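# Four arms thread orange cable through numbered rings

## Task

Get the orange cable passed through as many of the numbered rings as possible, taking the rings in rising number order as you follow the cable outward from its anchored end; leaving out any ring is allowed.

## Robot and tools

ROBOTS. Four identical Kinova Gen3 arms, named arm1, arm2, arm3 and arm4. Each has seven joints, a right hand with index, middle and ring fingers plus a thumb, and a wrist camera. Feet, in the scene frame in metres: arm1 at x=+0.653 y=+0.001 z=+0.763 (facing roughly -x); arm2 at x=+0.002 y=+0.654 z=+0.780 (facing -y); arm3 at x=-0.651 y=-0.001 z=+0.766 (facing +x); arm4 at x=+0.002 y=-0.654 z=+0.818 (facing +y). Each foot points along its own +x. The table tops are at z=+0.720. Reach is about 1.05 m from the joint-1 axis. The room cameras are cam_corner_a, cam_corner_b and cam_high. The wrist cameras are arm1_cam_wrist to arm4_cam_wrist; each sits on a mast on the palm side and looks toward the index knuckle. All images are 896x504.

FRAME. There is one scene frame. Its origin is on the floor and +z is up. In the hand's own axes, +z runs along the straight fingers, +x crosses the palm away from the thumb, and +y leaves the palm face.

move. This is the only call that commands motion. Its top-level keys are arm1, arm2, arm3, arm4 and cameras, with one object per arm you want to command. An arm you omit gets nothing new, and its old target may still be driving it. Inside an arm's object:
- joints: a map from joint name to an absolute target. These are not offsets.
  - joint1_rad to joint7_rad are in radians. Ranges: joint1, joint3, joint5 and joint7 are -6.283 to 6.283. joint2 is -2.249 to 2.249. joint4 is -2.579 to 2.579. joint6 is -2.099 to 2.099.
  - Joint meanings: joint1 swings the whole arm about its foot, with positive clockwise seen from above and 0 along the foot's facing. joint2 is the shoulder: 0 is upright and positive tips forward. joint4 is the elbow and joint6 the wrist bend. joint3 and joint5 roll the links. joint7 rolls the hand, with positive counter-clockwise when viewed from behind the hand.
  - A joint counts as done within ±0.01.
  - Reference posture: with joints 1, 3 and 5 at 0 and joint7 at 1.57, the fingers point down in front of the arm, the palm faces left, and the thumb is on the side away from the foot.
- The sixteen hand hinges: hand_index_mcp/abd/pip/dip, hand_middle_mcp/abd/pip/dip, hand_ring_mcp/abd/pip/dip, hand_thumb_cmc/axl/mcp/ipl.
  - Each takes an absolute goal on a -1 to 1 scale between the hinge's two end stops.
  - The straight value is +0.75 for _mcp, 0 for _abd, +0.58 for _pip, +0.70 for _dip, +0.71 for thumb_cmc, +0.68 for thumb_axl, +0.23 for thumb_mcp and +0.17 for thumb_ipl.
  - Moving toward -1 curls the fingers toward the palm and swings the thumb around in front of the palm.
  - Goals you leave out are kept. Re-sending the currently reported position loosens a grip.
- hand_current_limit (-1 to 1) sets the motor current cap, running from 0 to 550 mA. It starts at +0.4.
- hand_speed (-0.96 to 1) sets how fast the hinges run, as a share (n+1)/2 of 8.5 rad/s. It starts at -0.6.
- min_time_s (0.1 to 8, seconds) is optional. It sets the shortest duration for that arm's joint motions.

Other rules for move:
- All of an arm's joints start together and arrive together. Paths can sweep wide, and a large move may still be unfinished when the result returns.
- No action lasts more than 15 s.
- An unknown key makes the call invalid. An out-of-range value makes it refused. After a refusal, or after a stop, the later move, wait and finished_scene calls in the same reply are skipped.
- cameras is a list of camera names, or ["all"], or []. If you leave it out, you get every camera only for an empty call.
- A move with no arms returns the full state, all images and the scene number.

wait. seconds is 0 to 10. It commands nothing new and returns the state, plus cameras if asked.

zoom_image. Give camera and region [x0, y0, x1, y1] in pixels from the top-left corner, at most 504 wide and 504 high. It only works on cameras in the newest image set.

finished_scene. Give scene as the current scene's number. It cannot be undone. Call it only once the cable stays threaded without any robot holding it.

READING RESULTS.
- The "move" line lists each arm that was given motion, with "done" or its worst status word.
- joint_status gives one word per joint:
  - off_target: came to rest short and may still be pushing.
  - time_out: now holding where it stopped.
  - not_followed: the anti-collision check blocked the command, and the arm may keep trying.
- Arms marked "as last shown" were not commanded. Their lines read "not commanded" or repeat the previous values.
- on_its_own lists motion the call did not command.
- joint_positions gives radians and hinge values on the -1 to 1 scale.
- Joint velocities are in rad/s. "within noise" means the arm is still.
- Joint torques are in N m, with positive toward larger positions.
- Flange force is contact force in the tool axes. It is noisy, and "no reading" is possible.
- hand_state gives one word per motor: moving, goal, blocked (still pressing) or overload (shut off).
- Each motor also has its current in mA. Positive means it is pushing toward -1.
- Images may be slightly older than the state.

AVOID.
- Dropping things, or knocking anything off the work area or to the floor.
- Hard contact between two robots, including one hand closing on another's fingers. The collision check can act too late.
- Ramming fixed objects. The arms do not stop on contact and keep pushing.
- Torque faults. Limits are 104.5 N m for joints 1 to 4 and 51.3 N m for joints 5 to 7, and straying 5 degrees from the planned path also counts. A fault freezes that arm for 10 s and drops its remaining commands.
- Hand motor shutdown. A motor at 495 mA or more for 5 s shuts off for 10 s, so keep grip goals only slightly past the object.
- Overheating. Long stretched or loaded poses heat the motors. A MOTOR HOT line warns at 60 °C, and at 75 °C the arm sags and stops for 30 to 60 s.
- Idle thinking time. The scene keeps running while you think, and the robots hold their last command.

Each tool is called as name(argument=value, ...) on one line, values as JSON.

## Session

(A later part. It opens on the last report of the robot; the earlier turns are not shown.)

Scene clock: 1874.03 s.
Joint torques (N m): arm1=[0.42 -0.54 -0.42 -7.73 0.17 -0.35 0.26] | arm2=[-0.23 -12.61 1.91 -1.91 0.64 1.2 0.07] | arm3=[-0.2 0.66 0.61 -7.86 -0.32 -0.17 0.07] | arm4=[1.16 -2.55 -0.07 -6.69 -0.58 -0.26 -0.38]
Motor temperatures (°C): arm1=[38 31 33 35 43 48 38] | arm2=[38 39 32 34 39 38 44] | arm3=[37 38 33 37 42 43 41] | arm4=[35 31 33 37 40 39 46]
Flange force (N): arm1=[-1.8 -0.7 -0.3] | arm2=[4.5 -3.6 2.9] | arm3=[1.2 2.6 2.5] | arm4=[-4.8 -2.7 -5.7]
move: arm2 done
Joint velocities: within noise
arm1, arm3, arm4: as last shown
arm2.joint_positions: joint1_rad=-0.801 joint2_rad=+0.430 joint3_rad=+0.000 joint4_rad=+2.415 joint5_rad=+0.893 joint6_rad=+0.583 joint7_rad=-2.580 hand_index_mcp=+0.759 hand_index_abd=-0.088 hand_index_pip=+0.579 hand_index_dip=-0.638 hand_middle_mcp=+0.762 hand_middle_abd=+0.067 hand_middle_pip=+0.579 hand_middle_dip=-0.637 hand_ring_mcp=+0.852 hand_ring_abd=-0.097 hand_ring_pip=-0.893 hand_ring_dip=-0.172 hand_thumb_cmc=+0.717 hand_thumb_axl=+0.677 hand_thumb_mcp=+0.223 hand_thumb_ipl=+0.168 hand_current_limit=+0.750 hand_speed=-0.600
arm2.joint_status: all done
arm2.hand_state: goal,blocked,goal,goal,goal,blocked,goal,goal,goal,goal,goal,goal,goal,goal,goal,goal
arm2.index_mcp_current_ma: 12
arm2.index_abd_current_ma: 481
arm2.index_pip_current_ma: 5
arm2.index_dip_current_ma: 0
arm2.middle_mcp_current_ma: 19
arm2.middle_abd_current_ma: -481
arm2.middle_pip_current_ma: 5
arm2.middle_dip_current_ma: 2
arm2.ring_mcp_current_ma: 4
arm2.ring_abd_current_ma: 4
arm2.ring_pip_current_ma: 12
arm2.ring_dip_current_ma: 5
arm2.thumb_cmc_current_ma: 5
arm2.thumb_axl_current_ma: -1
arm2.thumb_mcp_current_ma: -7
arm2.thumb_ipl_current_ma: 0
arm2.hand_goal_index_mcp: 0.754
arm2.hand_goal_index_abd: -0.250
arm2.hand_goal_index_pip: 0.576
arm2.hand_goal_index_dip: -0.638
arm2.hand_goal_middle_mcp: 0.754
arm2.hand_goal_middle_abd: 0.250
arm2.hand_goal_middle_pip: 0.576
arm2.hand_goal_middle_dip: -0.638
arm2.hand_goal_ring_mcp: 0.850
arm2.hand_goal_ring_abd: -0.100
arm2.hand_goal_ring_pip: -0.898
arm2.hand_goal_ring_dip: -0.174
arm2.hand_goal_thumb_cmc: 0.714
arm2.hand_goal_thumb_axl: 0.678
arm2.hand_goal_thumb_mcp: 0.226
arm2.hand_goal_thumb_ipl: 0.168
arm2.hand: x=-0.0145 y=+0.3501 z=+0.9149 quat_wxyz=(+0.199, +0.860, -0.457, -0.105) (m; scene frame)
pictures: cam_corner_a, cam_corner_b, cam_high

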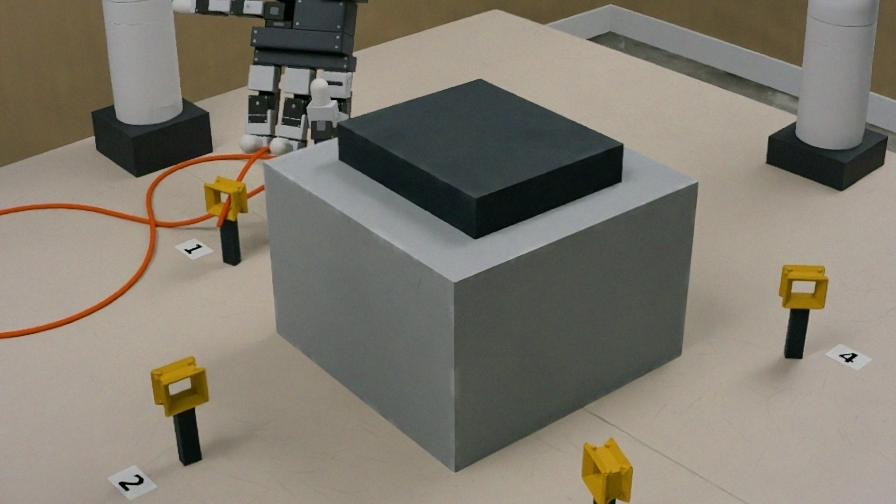

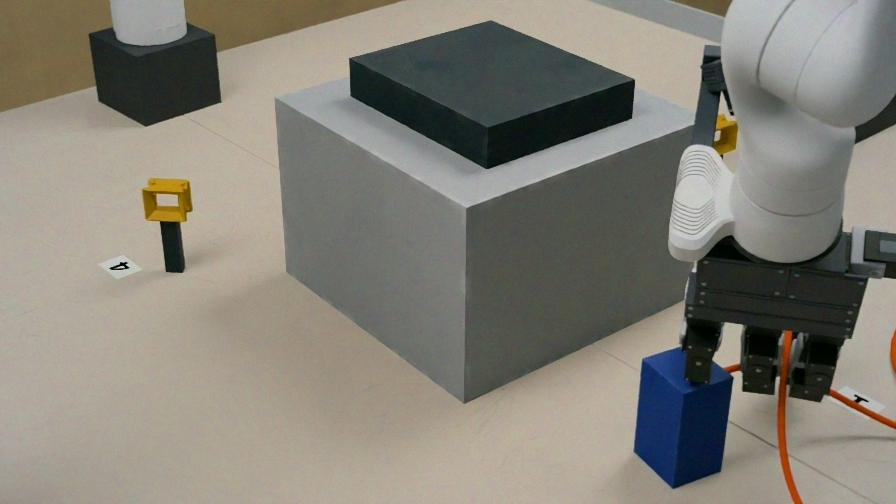

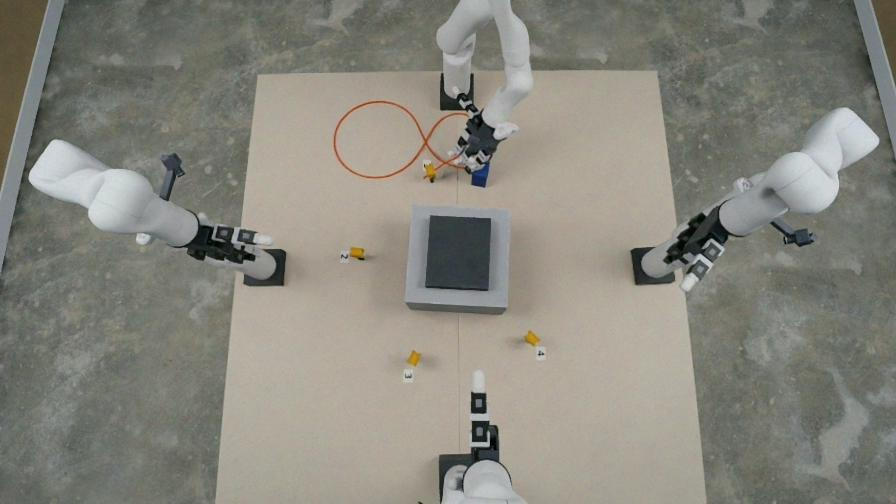

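move(arm2={"joints": {"joint1_rad": -0.6122, "joint2_rad": 0.4299, "joint4_rad": 2.3595, "joint5_rad": 0.8192, "joint6_rad": 0.5357, "joint7_rad": -2.3859}, "min_time_s": 1.2})

move(arm2={"joints": {"joint1_rad": -0.3825, "joint2_rad": 0.4119, "joint4_rad": 2.2753, "joint5_rad": 0.5647, "joint6_rad": 0.5036, "joint7_rad": -1.9803}, "min_time_s": 1.3}, cameras=["cam_corner_a", "cam_corner_b", "cam_high"])

zoom_image(camera="cam_corner_a", region=[180, 100, 350, 260])

zoom_image(camera="cam_high", region=[400, 130, 500, 200])

Scene clock: 1881.30 s.
Joint torques (N m): arm1=[0.39 -0.54 -0.42 -7.71 0.22 -0.32 0.24] | arm2=[0.02 -13.55 2.24 -5 1.46 0.28 0.08] | arm3=[-0.2 0.55 0.65 -7.92 -0.3 -0.18 0.04] | arm4=[1.11 -2.54 -0.11 -6.72 -0.6 -0.27 -0.38]
Motor temperatures (°C): arm1=[38 31 33 35 43 48 38] | arm2=[38 39 32 34 39 38 44] | arm3=[37 38 33 37 42 43 41] | arm4=[35 31 33 37 40 39 46]
Flange force (N): arm1=[-1.9 -0.6 -0.3] | arm2=[0.4 -4.2 -0.6] | arm3=[1.0 2.6 2.6] | arm4=[-4.7 -2.8 -5.6]
move: arm2 done
Joint velocities: within noise
arm1.joint_positions: joint1_rad=-0.550 joint2_rad=-0.436 joint3_rad=-0.047 joint4_rad=+1.499 joint5_rad=+0.004 joint6_rad=+1.995 joint7_rad=+1.775 hand_index_mcp=+0.753 hand_index_abd=+0.000 hand_index_pip=+0.577 hand_index_dip=+0.696 hand_middle_mcp=+0.753 hand_middle_abd=+0.000 hand_middle_pip=+0.577 hand_middle_dip=+0.696 hand_ring_mcp=+0.753 hand_ring_abd=+0.000 hand_ring_pip=+0.577 hand_ring_dip=+0.696 hand_thumb_cmc=+0.714 hand_thumb_axl=+0.677 hand_thumb_mcp=+0.224 hand_thumb_ipl=+0.168 hand_current_limit=+0.400 hand_speed=-0.600
arm1.joint_status: not commanded
arm1.hand_state: goal,goal,goal,goal,goal,goal,goal,goal,goal,goal,overload,goal,goal,goal,goal,goal
arm1.index_mcp_current_ma: 0
arm1.index_abd_current_ma: 0
arm1.index_pip_current_ma: 0
arm1.index_dip_current_ma: 0
arm1.middle_mcp_current_ma: 0
arm1.middle_abd_current_ma: 0
arm1.middle_pip_current_ma: 0
arm1.middle_dip_current_ma: 0
arm1.ring_mcp_current_ma: 0
arm1.ring_abd_current_ma: 0
arm1.ring_pip_current_ma: 0
arm1.ring_dip_current_ma: 0
arm1.thumb_cmc_current_ma: 0
arm1.thumb_axl_current_ma: 0
arm1.thumb_mcp_current_ma: -2
arm1.thumb_ipl_current_ma: 0
arm1.hand_goal_index_mcp: 0.754
arm1.hand_goal_index_abd: 0.000
arm1.hand_goal_index_pip: 0.576
arm1.hand_goal_index_dip: 0.696
arm1.hand_goal_middle_mcp: 0.754
arm1.hand_goal_middle_abd: 0.000
arm1.hand_goal_middle_pip: 0.576
arm1.hand_goal_middle_dip: 0.696
arm1.hand_goal_ring_mcp: 0.754
arm1.hand_goal_ring_abd: 0.000
arm1.hand_goal_ring_pip: 0.576
arm1.hand_goal_ring_dip: 0.696
arm1.hand_goal_thumb_cmc: 0.714
arm1.hand_goal_thumb_axl: 0.678
arm1.hand_goal_thumb_mcp: 0.226
arm1.hand_goal_thumb_ipl: 0.168
arm1.hand: x=+0.5862 y=-0.1235 z=+1.2802 quat_wxyz=(+0.004, +0.911, +0.409, -0.040) (m; scene frame)
arm2.joint_positions: joint1_rad=-0.612 joint2_rad=+0.430 joint3_rad=+0.000 joint4_rad=+2.360 joint5_rad=+0.819 joint6_rad=+0.536 joint7_rad=-2.386 hand_index_mcp=+0.776 hand_index_abd=-0.088 hand_index_pip=+0.586 hand_index_dip=-0.638 hand_middle_mcp=+0.777 hand_middle_abd=+0.073 hand_middle_pip=+0.591 hand_middle_dip=-0.637 hand_ring_mcp=+0.852 hand_ring_abd=-0.097 hand_ring_pip=-0.893 hand_ring_dip=-0.172 hand_thumb_cmc=+0.717 hand_thumb_axl=+0.677 hand_thumb_mcp=+0.223 hand_thumb_ipl=+0.168 hand_current_limit=+0.750 hand_speed=-0.600
arm2.joint_status: all done
arm2.hand_state: blocked,blocked,goal,goal,blocked,blocked,goal,goal,goal,goal,goal,goal,goal,goal,goal,goal
arm2.index_mcp_current_ma: 66
arm2.index_abd_current_ma: 481
arm2.index_pip_current_ma: 25
arm2.index_dip_current_ma: 0
arm2.middle_mcp_current_ma: 71
arm2.middle_abd_current_ma: -481
arm2.middle_pip_current_ma: 41
arm2.middle_dip_current_ma: 2
arm2.ring_mcp_current_ma: 4
arm2.ring_abd_current_ma: 4
arm2.ring_pip_current_ma: 12
arm2.ring_dip_current_ma: 5
arm2.thumb_cmc_current_ma: 5
arm2.thumb_axl_current_ma: -1
arm2.thumb_mcp_current_ma: -7
arm2.thumb_ipl_current_ma: 0
arm2.hand_goal_index_mcp: 0.754
arm2.hand_goal_index_abd: -0.250
arm2.hand_goal_index_pip: 0.576
arm2.hand_goal_index_dip: -0.638
arm2.hand_goal_middle_mcp: 0.754
arm2.hand_goal_middle_abd: 0.250
arm2.hand_goal_middle_pip: 0.576
arm2.hand_goal_middle_dip: -0.638
arm2.hand_goal_ring_mcp: 0.850
arm2.hand_goal_ring_abd: -0.100
arm2.hand_goal_ring_pip: -0.898
arm2.hand_goal_ring_dip: -0.174
arm2.hand_goal_thumb_cmc: 0.714
arm2.hand_goal_thumb_axl: 0.678
arm2.hand_goal_thumb_mcp: 0.226
arm2.hand_goal_thumb_ipl: 0.168
arm2.hand: x=-0.0393 y=+0.3299 z=+0.9067 quat_wxyz=(+0.165, +0.850, -0.491, -0.095) (m; scene frame)
arm3, arm4: as last shown
pictures: none

Scene clock: 1882.97 s.
Joint torques (N m): arm1=[0.43 -0.55 -0.45 -7.73 0.18 -0.31 0.29] | arm2=[-0.27 -13.9 1.58 -3.55 0.67 0.35 0.06] | arm3=[-0.23 0.53 0.56 -7.91 -0.35 -0.23 0.1] | arm4=[1.14 -2.51 -0.09 -6.67 -0.61 -0.25 -0.39]
Motor temperatures (°C): arm1=[38 31 33 35 43 48 38] | arm2=[38 39 32 34 39 38 44] | arm3=[37 38 33 37 42 43 41] | arm4=[35 31 33 37 40 39 46]
Flange force (N): arm1=[-1.9 -0.7 -0.2] | arm2=[5.2 0.1 3.2] | arm3=[1.1 2.4 2.4] | arm4=[-4.7 -2.8 -5.7]
move: arm2 done
Joint velocities: within noise
arm1: as last shown
arm2.joint_positions: joint1_rad=-0.382 joint2_rad=+0.412 joint3_rad=+0.000 joint4_rad=+2.275 joint5_rad=+0.565 joint6_rad=+0.504 joint7_rad=-1.980 hand_index_mcp=+0.763 hand_index_abd=-0.077 hand_index_pip=+0.582 hand_index_dip=-0.638 hand_middle_mcp=+0.765 hand_middle_abd=+0.089 hand_middle_pip=+0.585 hand_middle_dip=-0.637 hand_ring_mcp=+0.852 hand_ring_abd=-0.097 hand_ring_pip=-0.893 hand_ring_dip=-0.172 hand_thumb_cmc=+0.717 hand_thumb_axl=+0.677 hand_thumb_mcp=+0.223 hand_thumb_ipl=+0.168 hand_current_limit=+0.750 hand_speed=-0.600
arm2.joint_status: all done
arm2.hand_state: goal,blocked,goal,goal,goal,blocked,goal,goal,goal,goal,goal,goal,goal,goal,goal,goal
arm2.index_mcp_current_ma: 24
arm2.index_abd_current_ma: 481
arm2.index_pip_current_ma: 14
arm2.index_dip_current_ma: 0
arm2.middle_mcp_current_ma: 29
arm2.middle_abd_current_ma: -481
arm2.middle_pip_current_ma: 22
arm2.middle_dip_current_ma: 2
arm2.ring_mcp_current_ma: 4
arm2.ring_abd_current_ma: 4
arm2.ring_pip_current_ma: 12
arm2.ring_dip_current_ma: 5
arm2.thumb_cmc_current_ma: 5
arm2.thumb_axl_current_ma: -1
arm2.thumb_mcp_current_ma: -7
arm2.thumb_ipl_current_ma: 0
arm2.hand_goal_index_mcp: 0.754
arm2.hand_goal_index_abd: -0.250
arm2.hand_goal_index_pip: 0.576
arm2.hand_goal_index_dip: -0.638
arm2.hand_goal_middle_mcp: 0.754
arm2.hand_goal_middle_abd: 0.250
arm2.hand_goal_middle_pip: 0.576
arm2.hand_goal_middle_dip: -0.638
arm2.hand_goal_ring_mcp: 0.850
arm2.hand_goal_ring_abd: -0.100
arm2.hand_goal_ring_pip: -0.898
arm2.hand_goal_ring_dip: -0.174
arm2.hand_goal_thumb_cmc: 0.714
arm2.hand_goal_thumb_axl: 0.678
arm2.hand_goal_thumb_mcp: 0.226
arm2.hand_goal_thumb_ipl: 0.168
arm2.hand: x=-0.0684 y=+0.3105 z=+0.9010 quat_wxyz=(+0.111, +0.841, -0.525, -0.069) (m; scene frame)
arm3.joint_positions: joint1_rad=+0.472 joint2_rad=-0.395 joint3_rad=-0.036 joint4_rad=+1.473 joint5_rad=-0.050 joint6_rad=+2.061 joint7_rad=+1.824 hand_index_mcp=+0.753 hand_index_abd=+0.116 hand_index_pip=+0.577 hand_index_dip=+0.696 hand_middle_mcp=+0.753 hand_middle_abd=-0.116 hand_middle_pip=+0.577 hand_middle_dip=+0.696 hand_ring_mcp=+0.848 hand_ring_abd=-0.097 hand_ring_pip=-0.891 hand_ring_dip=-0.171 hand_thumb_cmc=+0.714 hand_thumb_axl=+0.677 hand_thumb_mcp=+0.224 hand_thumb_ipl=+0.168 hand_current_limit=+0.750 hand_speed=-0.600
arm3.joint_status: not commanded
arm3.hand_state: goal,goal,goal,goal,goal,goal,goal,goal,goal,goal,goal,goal,goal,goal,goal,goal
arm3.index_mcp_current_ma: 0
arm3.index_abd_current_ma: -1
arm3.index_pip_current_ma: 0
arm3.index_dip_current_ma: 0
arm3.middle_mcp_current_ma: 0
arm3.middle_abd_current_ma: 1
arm3.middle_pip_current_ma: 0
arm3.middle_dip_current_ma: 0
arm3.ring_mcp_current_ma: -1
arm3.ring_abd_current_ma: 1
arm3.ring_pip_current_ma: 4
arm3.ring_dip_current_ma: 1
arm3.thumb_cmc_current_ma: 0
arm3.thumb_axl_current_ma: 0
arm3.thumb_mcp_current_ma: -1
arm3.thumb_ipl_current_ma: 0
arm3.hand_goal_index_mcp: 0.754
arm3.hand_goal_index_abd: 0.120
arm3.hand_goal_index_pip: 0.576
arm3.hand_goal_index_dip: 0.696
arm3.hand_goal_middle_mcp: 0.754
arm3.hand_goal_middle_abd: -0.120
arm3.hand_goal_middle_pip: 0.576
arm3.hand_goal_middle_dip: 0.696
arm3.hand_goal_ring_mcp: 0.850
arm3.hand_goal_ring_abd: -0.100
arm3.hand_goal_ring_pip: -0.898
arm3.hand_goal_ring_dip: -0.174
arm3.hand_goal_thumb_cmc: 0.714
arm3.hand_goal_thumb_axl: 0.678
arm3.hand_goal_thumb_mcp: 0.226
arm3.hand_goal_thumb_ipl: 0.168
arm3.hand: x=-0.5150 y=+0.0211 z=+1.2898 quat_wxyz=(+0.007, +0.081, +0.997, +0.015) (m; scene frame)
arm4.joint_positions: joint1_rad=+0.181 joint2_rad=-0.351 joint3_rad=-0.031 joint4_rad=+1.429 joint5_rad=-0.012 joint6_rad=+1.974 joint7_rad=+1.684 hand_index_mcp=+0.753 hand_index_abd=+0.115 hand_index_pip=+0.577 hand_index_dip=+0.696 hand_middle_mcp=+0.753 hand_middle_abd=-0.117 hand_middle_pip=+0.577 hand_middle_dip=+0.696 hand_ring_mcp=+0.848 hand_ring_abd=-0.097 hand_ring_pip=-0.891 hand_ring_dip=-0.171 hand_thumb_cmc=+0.714 hand_thumb_axl=+0.677 hand_thumb_mcp=+0.224 hand_thumb_ipl=+0.168 hand_current_limit=+0.750 hand_speed=-0.600
arm4.joint_status: not commanded
arm4.hand_state: goal,goal,goal,goal,goal,goal,goal,goal,goal,goal,goal,goal,goal,goal,goal,goal
arm4.index_mcp_current_ma: 0
arm4.index_abd_current_ma: -2
arm4.index_pip_current_ma: 0
arm4.index_dip_current_ma: 0
arm4.middle_mcp_current_ma: 0
arm4.middle_abd_current_ma: 1
arm4.middle_pip_current_ma: 0
arm4.middle_dip_current_ma: 0
arm4.ring_mcp_current_ma: -1
arm4.ring_abd_current_ma: 1
arm4.ring_pip_current_ma: 5
arm4.ring_dip_current_ma: 1
arm4.thumb_cmc_current_ma: 0
arm4.thumb_axl_current_ma: 0
arm4.thumb_mcp_current_ma: -1
arm4.thumb_ipl_current_ma: 0
arm4.hand_goal_index_mcp: 0.754
arm4.hand_goal_index_abd: 0.120
arm4.hand_goal_index_pip: 0.576
arm4.hand_goal_index_dip: 0.696
arm4.hand_goal_middle_mcp: 0.754
arm4.hand_goal_middle_abd: -0.120
arm4.hand_goal_middle_pip: 0.576
arm4.hand_goal_middle_dip: 0.696
arm4.hand_goal_ring_mcp: 0.850
arm4.hand_goal_ring_abd: -0.100
arm4.hand_goal_ring_pip: -0.898
arm4.hand_goal_ring_dip: -0.174
arm4.hand_goal_thumb_cmc: 0.714
arm4.hand_goal_thumb_axl: 0.678
arm4.hand_goal_thumb_mcp: 0.226
arm4.hand_goal_thumb_ipl: 0.168
arm4.hand: x=-0.0445 y=-0.4776 z=+1.3488 quat_wxyz=(+0.036, -0.706, +0.706, +0.029) (m; scene frame)
pictures: cam_corner_a, cam_corner_b, cam_high

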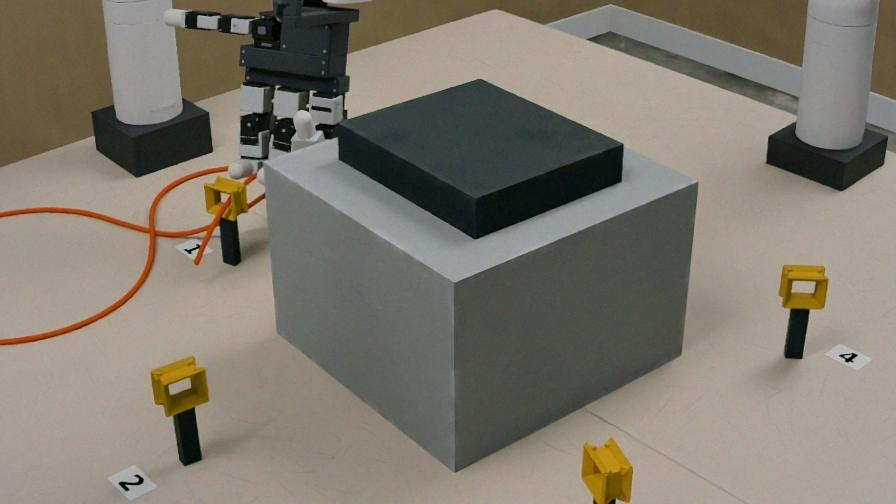

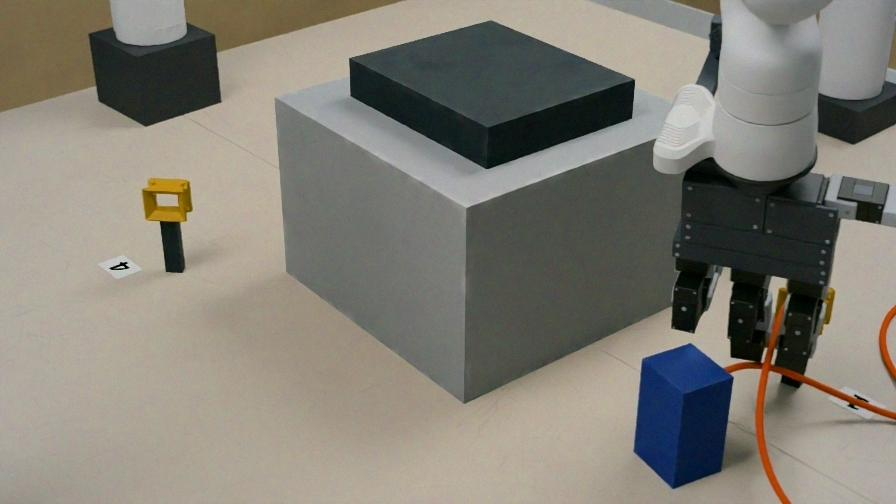

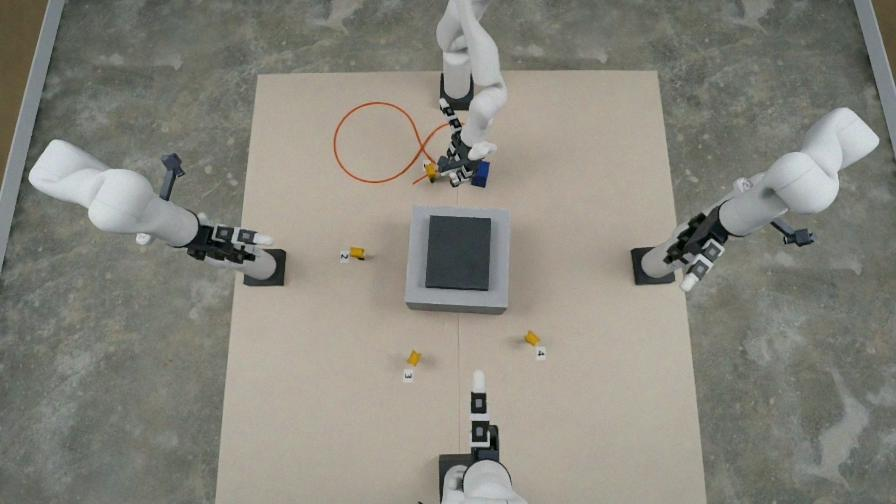

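Scaled by 2.965 from the camera's 896x504 image, which has a finer 1280x720 frame.

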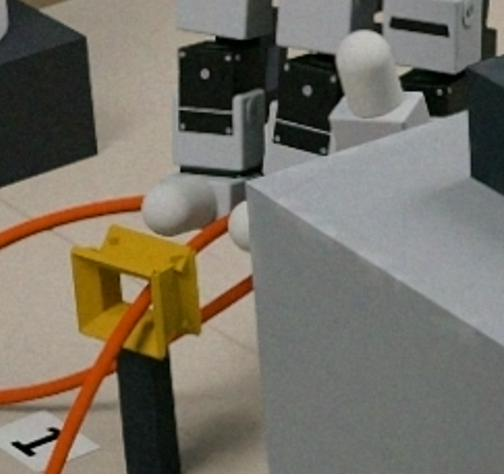

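Scaled by 5.040 from the camera's 896x504 image, which has a finer 1280x720 frame.

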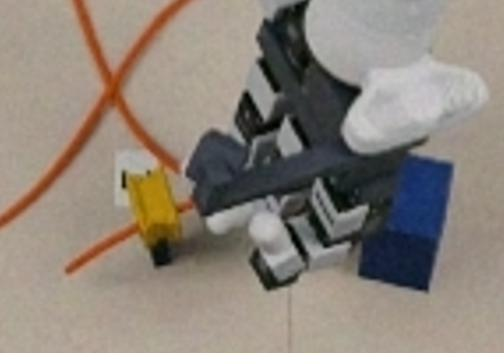

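move(arm2={"joints": {"hand_index_abd": 0.06, "hand_middle_abd": -0.12}}, cameras=["cam_corner_a"])

move(arm2={"joints": {"joint1_rad": -0.4675, "joint2_rad": 0.1766, "joint4_rad": 2.1452, "joint5_rad": 0.3501, "joint6_rad": 0.8548, "joint7_rad": -1.797}, "min_time_s": 1.5}, cameras=["cam_corner_a", "cam_corner_b", "cam_high", "arm2_cam_wrist"])

zoom_image(camera="cam_corner_a", region=[140, 120, 320, 290])

zoom_image(camera="cam_high", region=[400, 110, 520, 200])

zoom_image(camera="cam_corner_b", region=[640, 220, 896, 504])

Scene clock: 1924.73 s.
Joint torques (N m): arm1=[0.41 -0.58 -0.46 -7.71 0.16 -0.32 0.26] | arm2=[-0.32 -13.92 1.53 -3.48 0.6 0.35 0.07] | arm3=[-0.22 0.63 0.56 -7.87 -0.3 -0.23 0.1] | arm4=[1.09 -2.52 -0.08 -6.7 -0.58 -0.25 -0.4]
Motor temperatures (°C): arm1=[38 31 33 35 43 48 38] | arm2=[38 39 32 34 39 38 44] | arm3=[37 38 33 37 42 43 41] | arm4=[35 31 33 37 40 39 46]
Flange force (N): arm1=[-2.0 -0.8 -0.3] | arm2=[5.3 0.2 3.5] | arm3=[1.2 2.6 2.3] | arm4=[-4.7 -2.8 -5.6]
move: arm2 done
Joint velocities: within noise
arm1, arm3, arm4: as last shown
arm2.joint_positions: joint1_rad=-0.382 joint2_rad=+0.412 joint3_rad=+0.000 joint4_rad=+2.275 joint5_rad=+0.565 joint6_rad=+0.504 joint7_rad=-1.980 hand_index_mcp=+0.759 hand_index_abd=+0.057 hand_index_pip=+0.580 hand_index_dip=-0.638 hand_middle_mcp=+0.760 hand_middle_abd=-0.116 hand_middle_pip=+0.580 hand_middle_dip=-0.637 hand_ring_mcp=+0.852 hand_ring_abd=-0.097 hand_ring_pip=-0.893 hand_ring_dip=-0.172 hand_thumb_cmc=+0.717 hand_thumb_axl=+0.677 hand_thumb_mcp=+0.223 hand_thumb_ipl=+0.168 hand_current_limit=+0.750 hand_speed=-0.600
arm2.joint_status: all done
arm2.hand_state: goal,goal,goal,goal,goal,goal,goal,goal,goal,goal,goal,goal,goal,goal,goal,goal
arm2.index_mcp_current_ma: 12
arm2.index_abd_current_ma: -5
arm2.index_pip_current_ma: 9
arm2.index_dip_current_ma: 0
arm2.middle_mcp_current_ma: 14
arm2.middle_abd_current_ma: 6
arm2.middle_pip_current_ma: 9
arm2.middle_dip_current_ma: 2
arm2.ring_mcp_current_ma: 4
arm2.ring_abd_current_ma: 4
arm2.ring_pip_current_ma: 12
arm2.ring_dip_current_ma: 5
arm2.thumb_cmc_current_ma: 5
arm2.thumb_axl_current_ma: -1
arm2.thumb_mcp_current_ma: -7
arm2.thumb_ipl_current_ma: 0
arm2.hand_goal_index_mcp: 0.754
arm2.hand_goal_index_abd: 0.060
arm2.hand_goal_index_pip: 0.576
arm2.hand_goal_index_dip: -0.638
arm2.hand_goal_middle_mcp: 0.754
arm2.hand_goal_middle_abd: -0.120
arm2.hand_goal_middle_pip: 0.576
arm2.hand_goal_middle_dip: -0.638
arm2.hand_goal_ring_mcp: 0.850
arm2.hand_goal_ring_abd: -0.100
arm2.hand_goal_ring_pip: -0.898
arm2.hand_goal_ring_dip: -0.174
arm2.hand_goal_thumb_cmc: 0.714
arm2.hand_goal_thumb_axl: 0.678
arm2.hand_goal_thumb_mcp: 0.226
arm2.hand_goal_thumb_ipl: 0.168
arm2.hand: x=-0.0684 y=+0.3105 z=+0.9010 quat_wxyz=(+0.111, +0.841, -0.525, -0.069) (m; scene frame)
pictures: cam_corner_a

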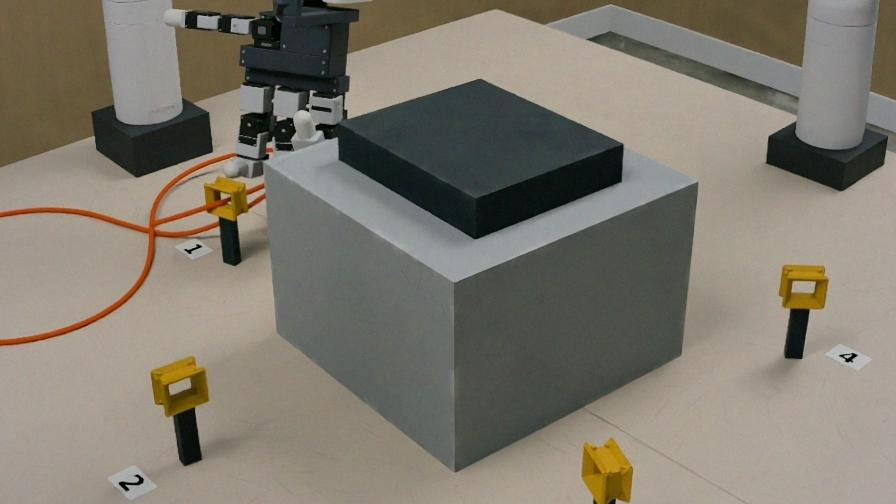

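Scene clock: 1926.57 s.
Joint torques (N m): arm1=[0.4 -0.6 -0.45 -7.66 0.2 -0.32 0.26] | arm2=[-0.27 -11.85 1.33 -6.09 0.85 0.23 0.05] | arm3=[-0.24 0.54 0.63 -7.92 -0.34 -0.21 0.03] | arm4=[1.13 -2.52 -0.09 -6.71 -0.58 -0.25 -0.4]
Motor temperatures (°C): arm1=[38 31 33 35 43 48 38] | arm2=[38 39 32 34 39 38 44] | arm3=[37 38 33 37 42 43 41] | arm4=[35 31 33 37 40 39 46]
Flange force (N): arm1=[-2.1 -0.8 -0.5] | arm2=[5.2 -1.3 3.4] | arm3=[1.1 2.5 2.5] | arm4=[-4.7 -2.8 -5.5]
move: arm2 done
Joint velocities: within noise
arm1, arm3, arm4: as last shown
arm2.joint_positions: joint1_rad=-0.467 joint2_rad=+0.177 joint3_rad=+0.000 joint4_rad=+2.145 joint5_rad=+0.350 joint6_rad=+0.855 joint7_rad=-1.797 hand_index_mcp=+0.759 hand_index_abd=+0.057 hand_index_pip=+0.580 hand_index_dip=-0.638 hand_middle_mcp=+0.760 hand_middle_abd=-0.117 hand_middle_pip=+0.580 hand_middle_dip=-0.637 hand_ring_mcp=+0.852 hand_ring_abd=-0.097 hand_ring_pip=-0.893 hand_ring_dip=-0.172 hand_thumb_cmc=+0.717 hand_thumb_axl=+0.677 hand_thumb_mcp=+0.223 hand_thumb_ipl=+0.168 hand_current_limit=+0.750 hand_speed=-0.600
arm2.joint_status: all done
arm2.hand_state: goal,goal,goal,goal,goal,goal,goal,goal,goal,goal,goal,goal,goal,goal,goal,goal
arm2.index_mcp_current_ma: 11
arm2.index_abd_current_ma: -5
arm2.index_pip_current_ma: 9
arm2.index_dip_current_ma: 0
arm2.middle_mcp_current_ma: 14
arm2.middle_abd_current_ma: 6
arm2.middle_pip_current_ma: 9
arm2.middle_dip_current_ma: 2
arm2.ring_mcp_current_ma: 4
arm2.ring_abd_current_ma: 4
arm2.ring_pip_current_ma: 12
arm2.ring_dip_current_ma: 5
arm2.thumb_cmc_current_ma: 5
arm2.thumb_axl_current_ma: -1
arm2.thumb_mcp_current_ma: -7
arm2.thumb_ipl_current_ma: 0
arm2.hand_goal_index_mcp: 0.754
arm2.hand_goal_index_abd: 0.060
arm2.hand_goal_index_pip: 0.576
arm2.hand_goal_index_dip: -0.638
arm2.hand_goal_middle_mcp: 0.754
arm2.hand_goal_middle_abd: -0.120
arm2.hand_goal_middle_pip: 0.576
arm2.hand_goal_middle_dip: -0.638
arm2.hand_goal_ring_mcp: 0.850
arm2.hand_goal_ring_abd: -0.100
arm2.hand_goal_ring_pip: -0.898
arm2.hand_goal_ring_dip: -0.174
arm2.hand_goal_thumb_cmc: 0.714
arm2.hand_goal_thumb_axl: 0.678
arm2.hand_goal_thumb_mcp: 0.226
arm2.hand_goal_thumb_ipl: 0.168
arm2.hand: x=-0.0451 y=+0.3218 z=+0.9976 quat_wxyz=(+0.111, +0.841, -0.525, -0.069) (m; scene frame)
pictures: arm2_cam_wrist, cam_corner_a, cam_corner_b, cam_high

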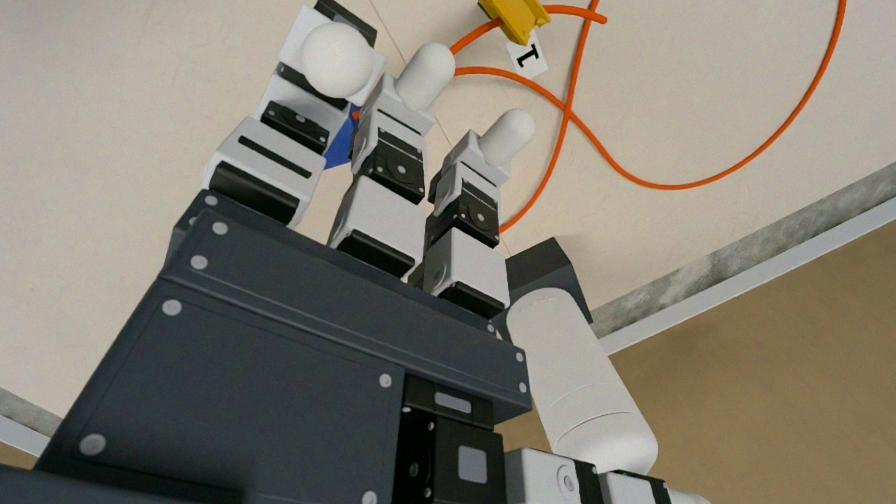

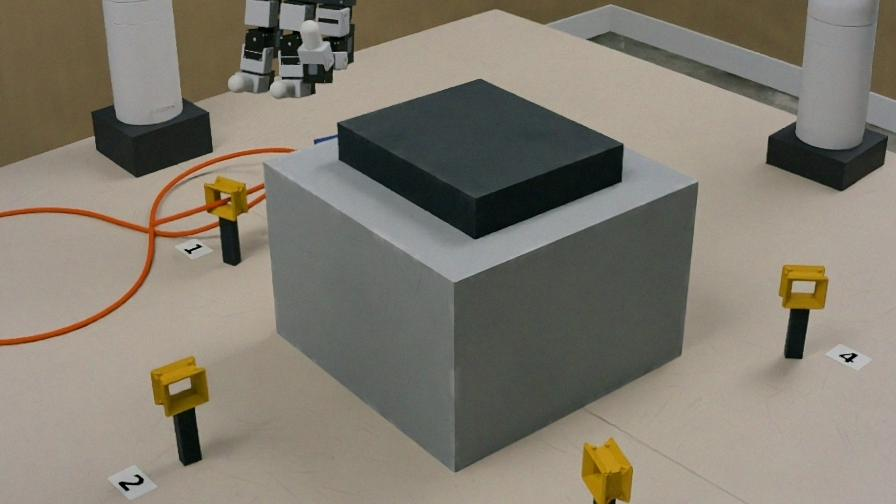

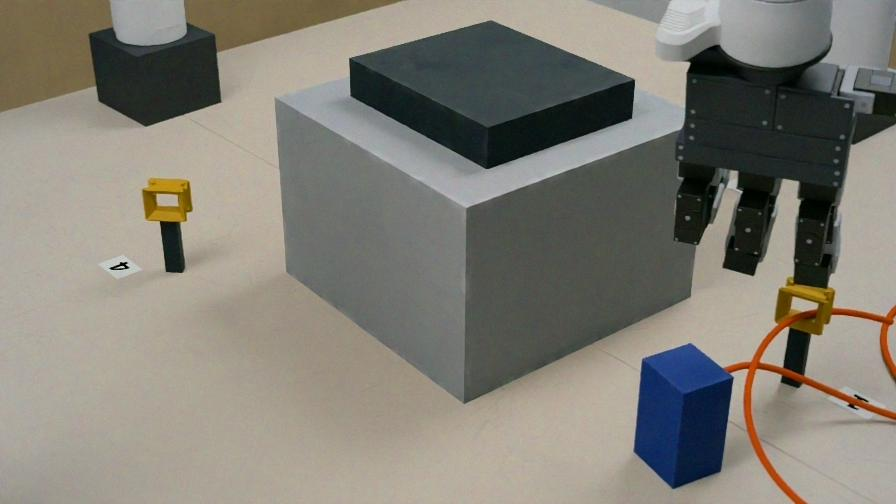

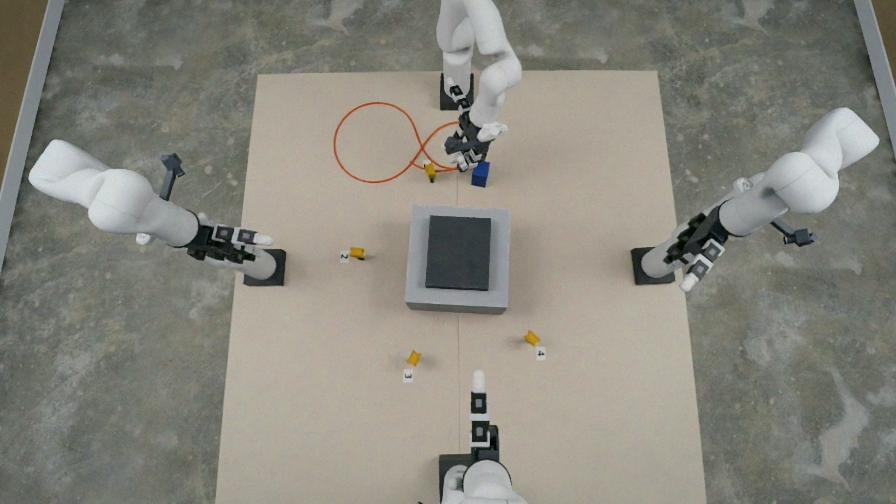

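Scaled by 2.800 from the camera's 896x504 image, which has a finer 1280x720 frame.

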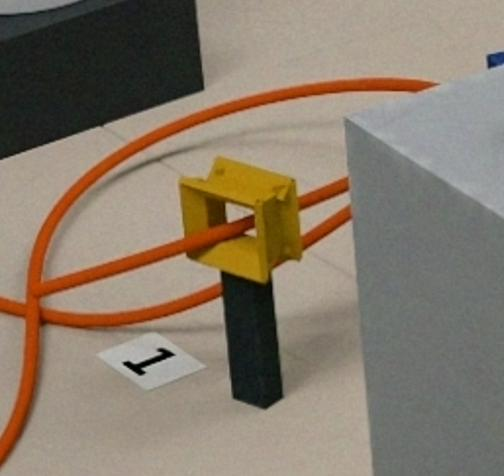

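Scaled by 4.200 from the camera's 896x504 image, which has a finer 1280x720 frame.

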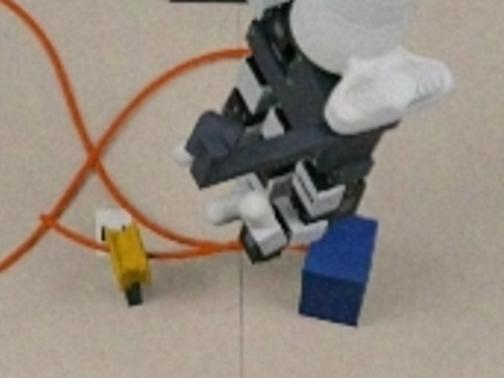

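Scaled by 1.775 from the camera's 896x504 image, which has a finer 1280x720 frame.

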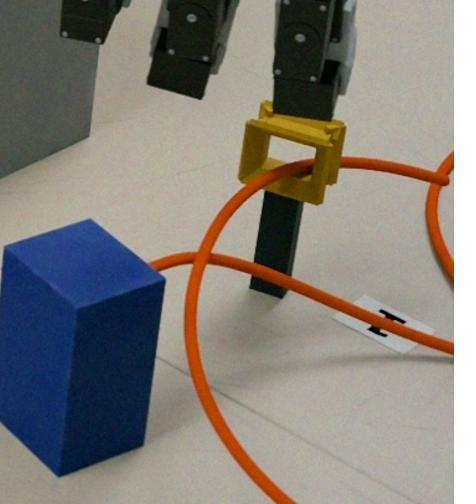

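move(arm2={"joints": {"joint1_rad": -1.2}, "min_time_s": 1.5}, arm3={"joints": {"joint1_rad": -0.9053, "joint2_rad": 0.7021, "joint3_rad": 0, "joint4_rad": 1.2918, "joint5_rad": 0.38, "joint6_rad": 1.1706, "joint7_rad": 1.4374}, "min_time_s": 2.8}, cameras=["cam_corner_a", "cam_high", "arm3_cam_wrist"])

zoom_image(camera="cam_high", region=[380, 110, 500, 200])

zoom_image(camera="arm3_cam_wrist", region=[300, 0, 600, 250])

Scene clock: 1988.73 s.
Joint torques (N m): arm1=[0.4 -0.6 -0.41 -7.66 0.2 -0.33 0.26] | arm2=[-0.3 -11.88 1.35 -6.02 0.85 0.21 0.04] | arm3=[-0.2 -19.85 1.47 -8.21 0.68 -0.05 0.04] | arm4=[1.11 -2.51 -0.05 -6.66 -0.59 -0.26 -0.38]
Motor temperatures (°C): arm1=[38 31 33 35 43 48 38] | arm2=[38 39 32 34 39 38 44] | arm3=[37 38 33 37 42 43 41] | arm4=[35 31 33 37 40 39 46]
Flange force (N): arm1=[-2.1 -0.6 -0.6] | arm2=[5.4 -1.0 3.3] | arm3=[2.6 0.2 0.4] | arm4=[-4.7 -2.7 -5.8]
move: arm2 done; arm3 done
Joint velocities: within noise
arm1, arm4: as last shown
arm2.joint_positions: joint1_rad=-1.200 joint2_rad=+0.177 joint3_rad=+0.000 joint4_rad=+2.145 joint5_rad=+0.350 joint6_rad=+0.855 joint7_rad=-1.797 hand_index_mcp=+0.759 hand_index_abd=+0.057 hand_index_pip=+0.580 hand_index_dip=-0.638 hand_middle_mcp=+0.759 hand_middle_abd=-0.117 hand_middle_pip=+0.580 hand_middle_dip=-0.637 hand_ring_mcp=+0.852 hand_ring_abd=-0.097 hand_ring_pip=-0.893 hand_ring_dip=-0.172 hand_thumb_cmc=+0.717 hand_thumb_axl=+0.677 hand_thumb_mcp=+0.223 hand_thumb_ipl=+0.168 hand_current_limit=+0.750 hand_speed=-0.600
arm2.joint_status: all done
arm2.hand_state: goal,goal,goal,goal,goal,goal,goal,goal,goal,goal,goal,goal,goal,goal,goal,goal
arm2.index_mcp_current_ma: 10
arm2.index_abd_current_ma: -5
arm2.index_pip_current_ma: 9
arm2.index_dip_current_ma: 0
arm2.middle_mcp_current_ma: 12
arm2.middle_abd_current_ma: 6
arm2.middle_pip_current_ma: 8
arm2.middle_dip_current_ma: 2
arm2.ring_mcp_current_ma: 4
arm2.ring_abd_current_ma: 4
arm2.ring_pip_current_ma: 12
arm2.ring_dip_current_ma: 5
arm2.thumb_cmc_current_ma: 5
arm2.thumb_axl_current_ma: -1
arm2.thumb_mcp_current_ma: -7
arm2.thumb_ipl_current_ma: 0
arm2.hand_goal_index_mcp: 0.754
arm2.hand_goal_index_abd: 0.060
arm2.hand_goal_index_pip: 0.576
arm2.hand_goal_index_dip: -0.638
arm2.hand_goal_middle_mcp: 0.754
arm2.hand_goal_middle_abd: -0.120
arm2.hand_goal_middle_pip: 0.576
arm2.hand_goal_middle_dip: -0.638
arm2.hand_goal_ring_mcp: 0.850
arm2.hand_goal_ring_abd: -0.100
arm2.hand_goal_ring_pip: -0.898
arm2.hand_goal_ring_dip: -0.174
arm2.hand_goal_thumb_cmc: 0.714
arm2.hand_goal_thumb_axl: 0.678
arm2.hand_goal_thumb_mcp: 0.226
arm2.hand_goal_thumb_ipl: 0.168
arm2.hand: x=+0.1895 y=+0.3765 z=+0.9980 quat_wxyz=(+0.130, +0.973, -0.189, -0.026) (m; scene frame)
arm3.joint_positions: joint1_rad=-0.905 joint2_rad=+0.702 joint3_rad=+0.000 joint4_rad=+1.292 joint5_rad=+0.380 joint6_rad=+1.171 joint7_rad=+1.437 hand_index_mcp=+0.751 hand_index_abd=+0.116 hand_index_pip=+0.577 hand_index_dip=+0.696 hand_middle_mcp=+0.751 hand_middle_abd=-0.116 hand_middle_pip=+0.577 hand_middle_dip=+0.696 hand_ring_mcp=+0.848 hand_ring_abd=-0.097 hand_ring_pip=-0.891 hand_ring_dip=-0.171 hand_thumb_cmc=+0.713 hand_thumb_axl=+0.677 hand_thumb_mcp=+0.224 hand_thumb_ipl=+0.168 hand_current_limit=+0.750 hand_speed=-0.600
arm3.joint_status: all done
arm3.hand_state: goal,goal,goal,goal,goal,goal,goal,goal,goal,goal,goal,goal,goal,goal,goal,goal
arm3.index_mcp_current_ma: -1
arm3.index_abd_current_ma: -1
arm3.index_pip_current_ma: 0
arm3.index_dip_current_ma: 0
arm3.middle_mcp_current_ma: -1
arm3.middle_abd_current_ma: 1
arm3.middle_pip_current_ma: 0
arm3.middle_dip_current_ma: 0
arm3.ring_mcp_current_ma: -1
arm3.ring_abd_current_ma: 1
arm3.ring_pip_current_ma: 4
arm3.ring_dip_current_ma: 1
arm3.thumb_cmc_current_ma: 0
arm3.thumb_axl_current_ma: 0
arm3.thumb_mcp_current_ma: -1
arm3.thumb_ipl_current_ma: 0
arm3.hand_goal_index_mcp: 0.754
arm3.hand_goal_index_abd: 0.120
arm3.hand_goal_index_pip: 0.576
arm3.hand_goal_index_dip: 0.696
arm3.hand_goal_middle_mcp: 0.754
arm3.hand_goal_middle_abd: -0.120
arm3.hand_goal_middle_pip: 0.576
arm3.hand_goal_middle_dip: 0.696
arm3.hand_goal_ring_mcp: 0.850
arm3.hand_goal_ring_abd: -0.100
arm3.hand_goal_ring_pip: -0.898
arm3.hand_goal_ring_dip: -0.174
arm3.hand_goal_thumb_cmc: 0.714
arm3.hand_goal_thumb_axl: 0.678
arm3.hand_goal_thumb_mcp: 0.226
arm3.hand_goal_thumb_ipl: 0.168
arm3.hand: x=-0.2557 y=+0.4258 z=+0.9325 quat_wxyz=(+0.077, -0.439, +0.881, -0.155) (m; scene frame)
pictures: arm3_cam_wrist, cam_corner_a, cam_high

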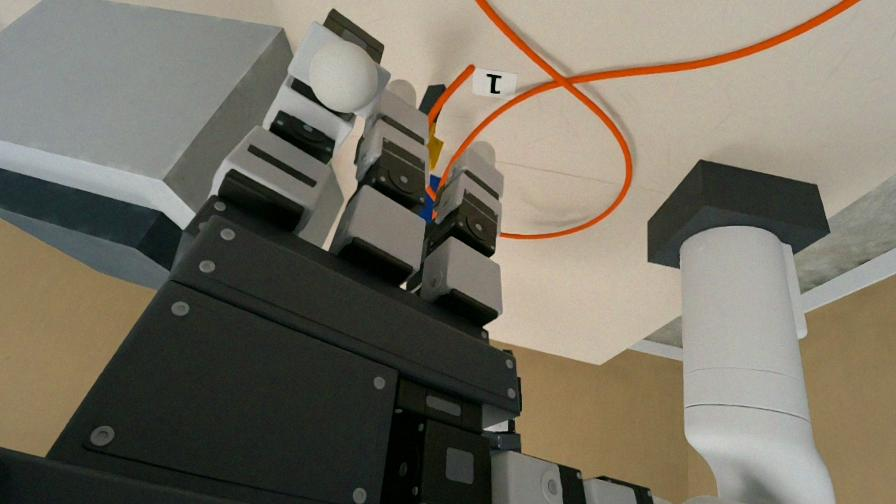

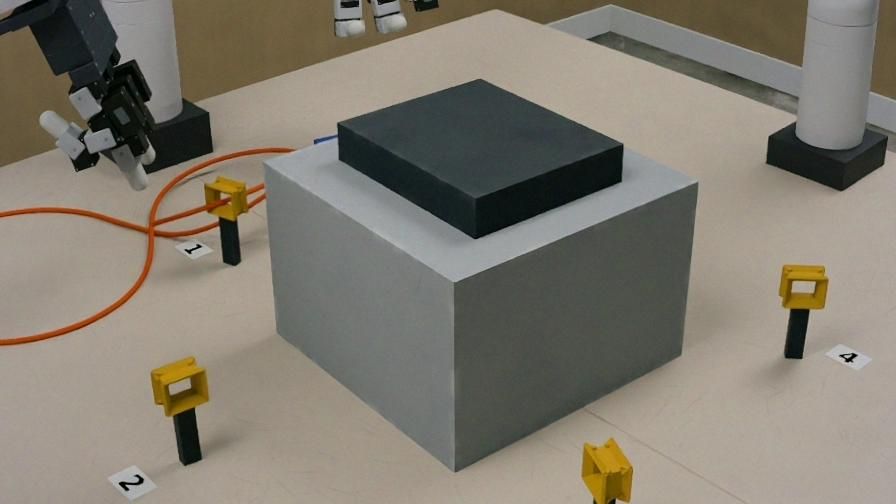

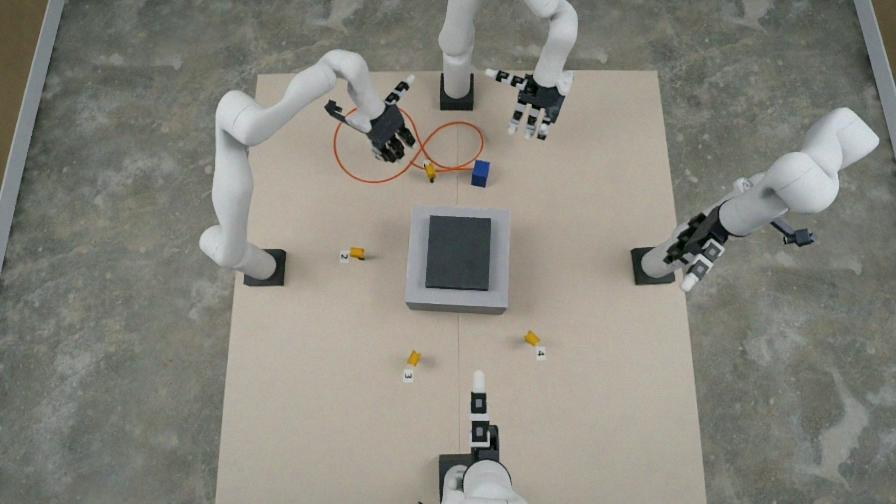

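Scaled by 4.200 from the camera's 896x504 image, which has a finer 1280x720 frame.

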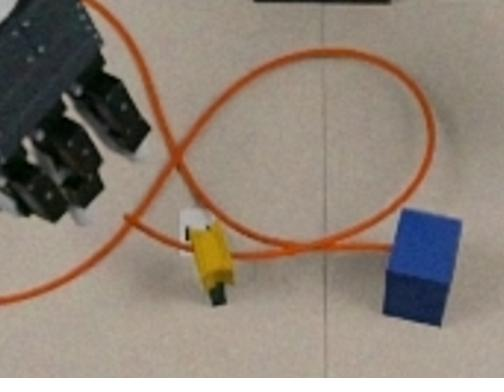

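Scaled by 1.680 from the camera's 896x504 image, which has a finer 1280x720 frame.

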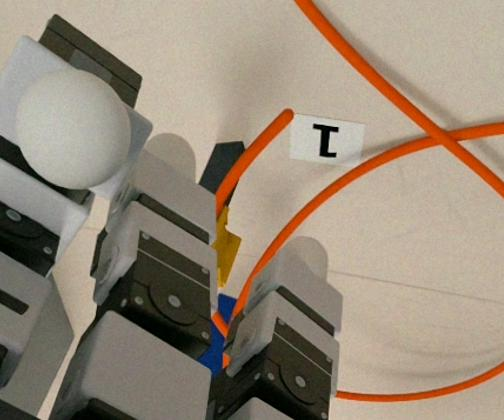

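move(arm3={"joints": {"joint1_rad": -0.8449, "joint2_rad": 0.8323, "joint4_rad": 1.368, "joint5_rad": 0.4289, "joint6_rad": 0.9604, "joint7_rad": 1.3996}, "min_time_s": 1.3}, cameras=["cam_corner_a", "cam_high", "arm3_cam_wrist"])

zoom_image(camera="arm3_cam_wrist", region=[300, 0, 600, 250])

zoom_image(camera="cam_corner_a", region=[60, 80, 280, 280])

Scene clock: 2007.00 s.
Joint torques (N m): arm1=[0.42 -0.6 -0.41 -7.68 0.21 -0.33 0.26] | arm2=[-0.21 -11.8 1.35 -6.01 0.87 0.2 0.08] | arm3=[-0.26 -20.76 1.57 -7.4 0.55 -0.02 0.14] | arm4=[1.14 -2.54 -0.07 -6.71 -0.59 -0.27 -0.39]
Motor temperatures (°C): arm1=[38 31 33 35 43 48 38] | arm2=[38 39 32 34 39 38 44] | arm3=[37 39 33 37 42 43 41] | arm4=[35 31 33 37 40 39 46]
Flange force (N): arm1=[-2.1 -0.6 -0.5] | arm2=[5.2 -1.3 3.0] | arm3=[2.6 0.1 -0.2] | arm4=[-4.7 -2.8 -5.6]
move: arm3 done
Joint velocities: within noise
arm1, arm2, arm4: as last shown
arm3.joint_positions: joint1_rad=-0.845 joint2_rad=+0.832 joint3_rad=+0.000 joint4_rad=+1.368 joint5_rad=+0.429 joint6_rad=+0.960 joint7_rad=+1.400 hand_index_mcp=+0.751 hand_index_abd=+0.116 hand_index_pip=+0.577 hand_index_dip=+0.696 hand_middle_mcp=+0.751 hand_middle_abd=-0.116 hand_middle_pip=+0.577 hand_middle_dip=+0.696 hand_ring_mcp=+0.848 hand_ring_abd=-0.097 hand_ring_pip=-0.891 hand_ring_dip=-0.171 hand_thumb_cmc=+0.713 hand_thumb_axl=+0.677 hand_thumb_mcp=+0.224 hand_thumb_ipl=+0.168 hand_current_limit=+0.750 hand_speed=-0.600
arm3.joint_status: all done
arm3.hand_state: goal,goal,goal,goal,goal,goal,goal,goal,goal,goal,goal,goal,goal,goal,goal,goal
arm3.index_mcp_current_ma: -1
arm3.index_abd_current_ma: -1
arm3.index_pip_current_ma: 0
arm3.index_dip_current_ma: 0
arm3.middle_mcp_current_ma: -1
arm3.middle_abd_current_ma: 1
arm3.middle_pip_current_ma: 0
arm3.middle_dip_current_ma: 0
arm3.ring_mcp_current_ma: -1
arm3.ring_abd_current_ma: 1
arm3.ring_pip_current_ma: 4
arm3.ring_dip_current_ma: 1
arm3.thumb_cmc_current_ma: 0
arm3.thumb_axl_current_ma: 0
arm3.thumb_mcp_current_ma: -1
arm3.thumb_ipl_current_ma: 0
arm3.hand_goal_index_mcp: 0.754
arm3.hand_goal_index_abd: 0.120
arm3.hand_goal_index_pip: 0.576
arm3.hand_goal_index_dip: 0.696
arm3.hand_goal_middle_mcp: 0.754
arm3.hand_goal_middle_abd: -0.120
arm3.hand_goal_middle_pip: 0.576
arm3.hand_goal_middle_dip: 0.696
arm3.hand_goal_ring_mcp: 0.850
arm3.hand_goal_ring_abd: -0.100
arm3.hand_goal_ring_pip: -0.898
arm3.hand_goal_ring_dip: -0.174
arm3.hand_goal_thumb_cmc: 0.714
arm3.hand_goal_thumb_axl: 0.678
arm3.hand_goal_thumb_mcp: 0.226
arm3.hand_goal_thumb_ipl: 0.168
arm3.hand: x=-0.2261 y=+0.4084 z=+0.8385 quat_wxyz=(+0.077, -0.439, +0.881, -0.155) (m; scene frame)
pictures: arm3_cam_wrist, cam_corner_a, cam_high

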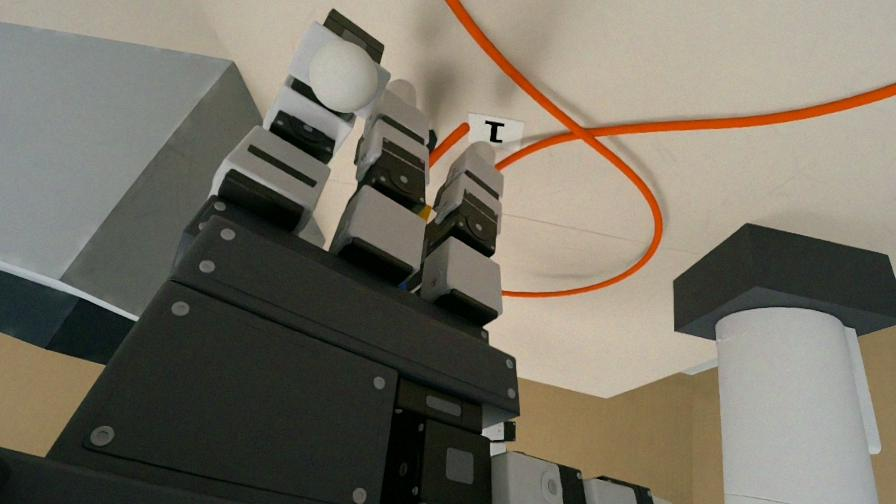

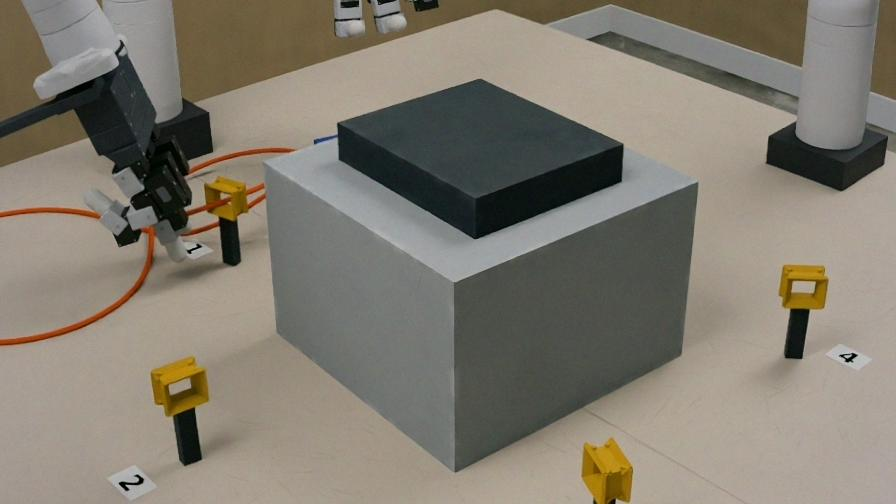

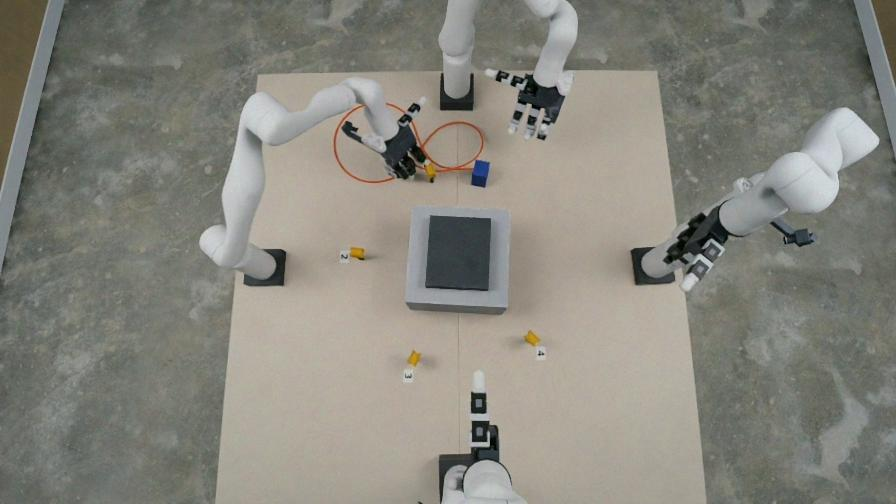

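Scaled by 1.680 from the camera's 896x504 image, which has a finer 1280x720 frame.

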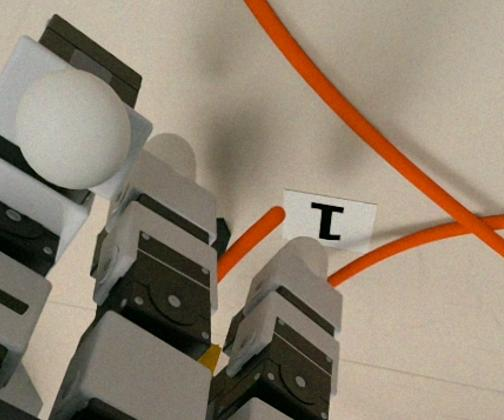

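Scaled by 2.291 from the camera's 896x504 image, which has a finer 1280x720 frame.

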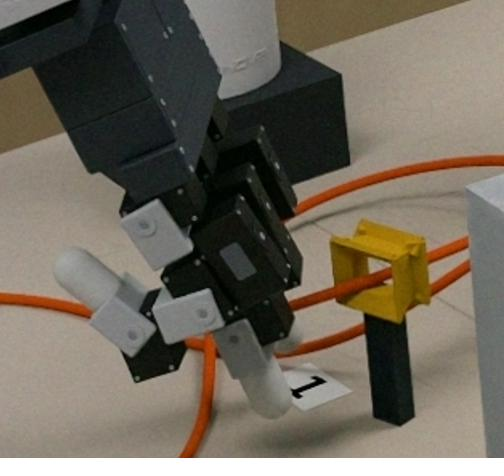

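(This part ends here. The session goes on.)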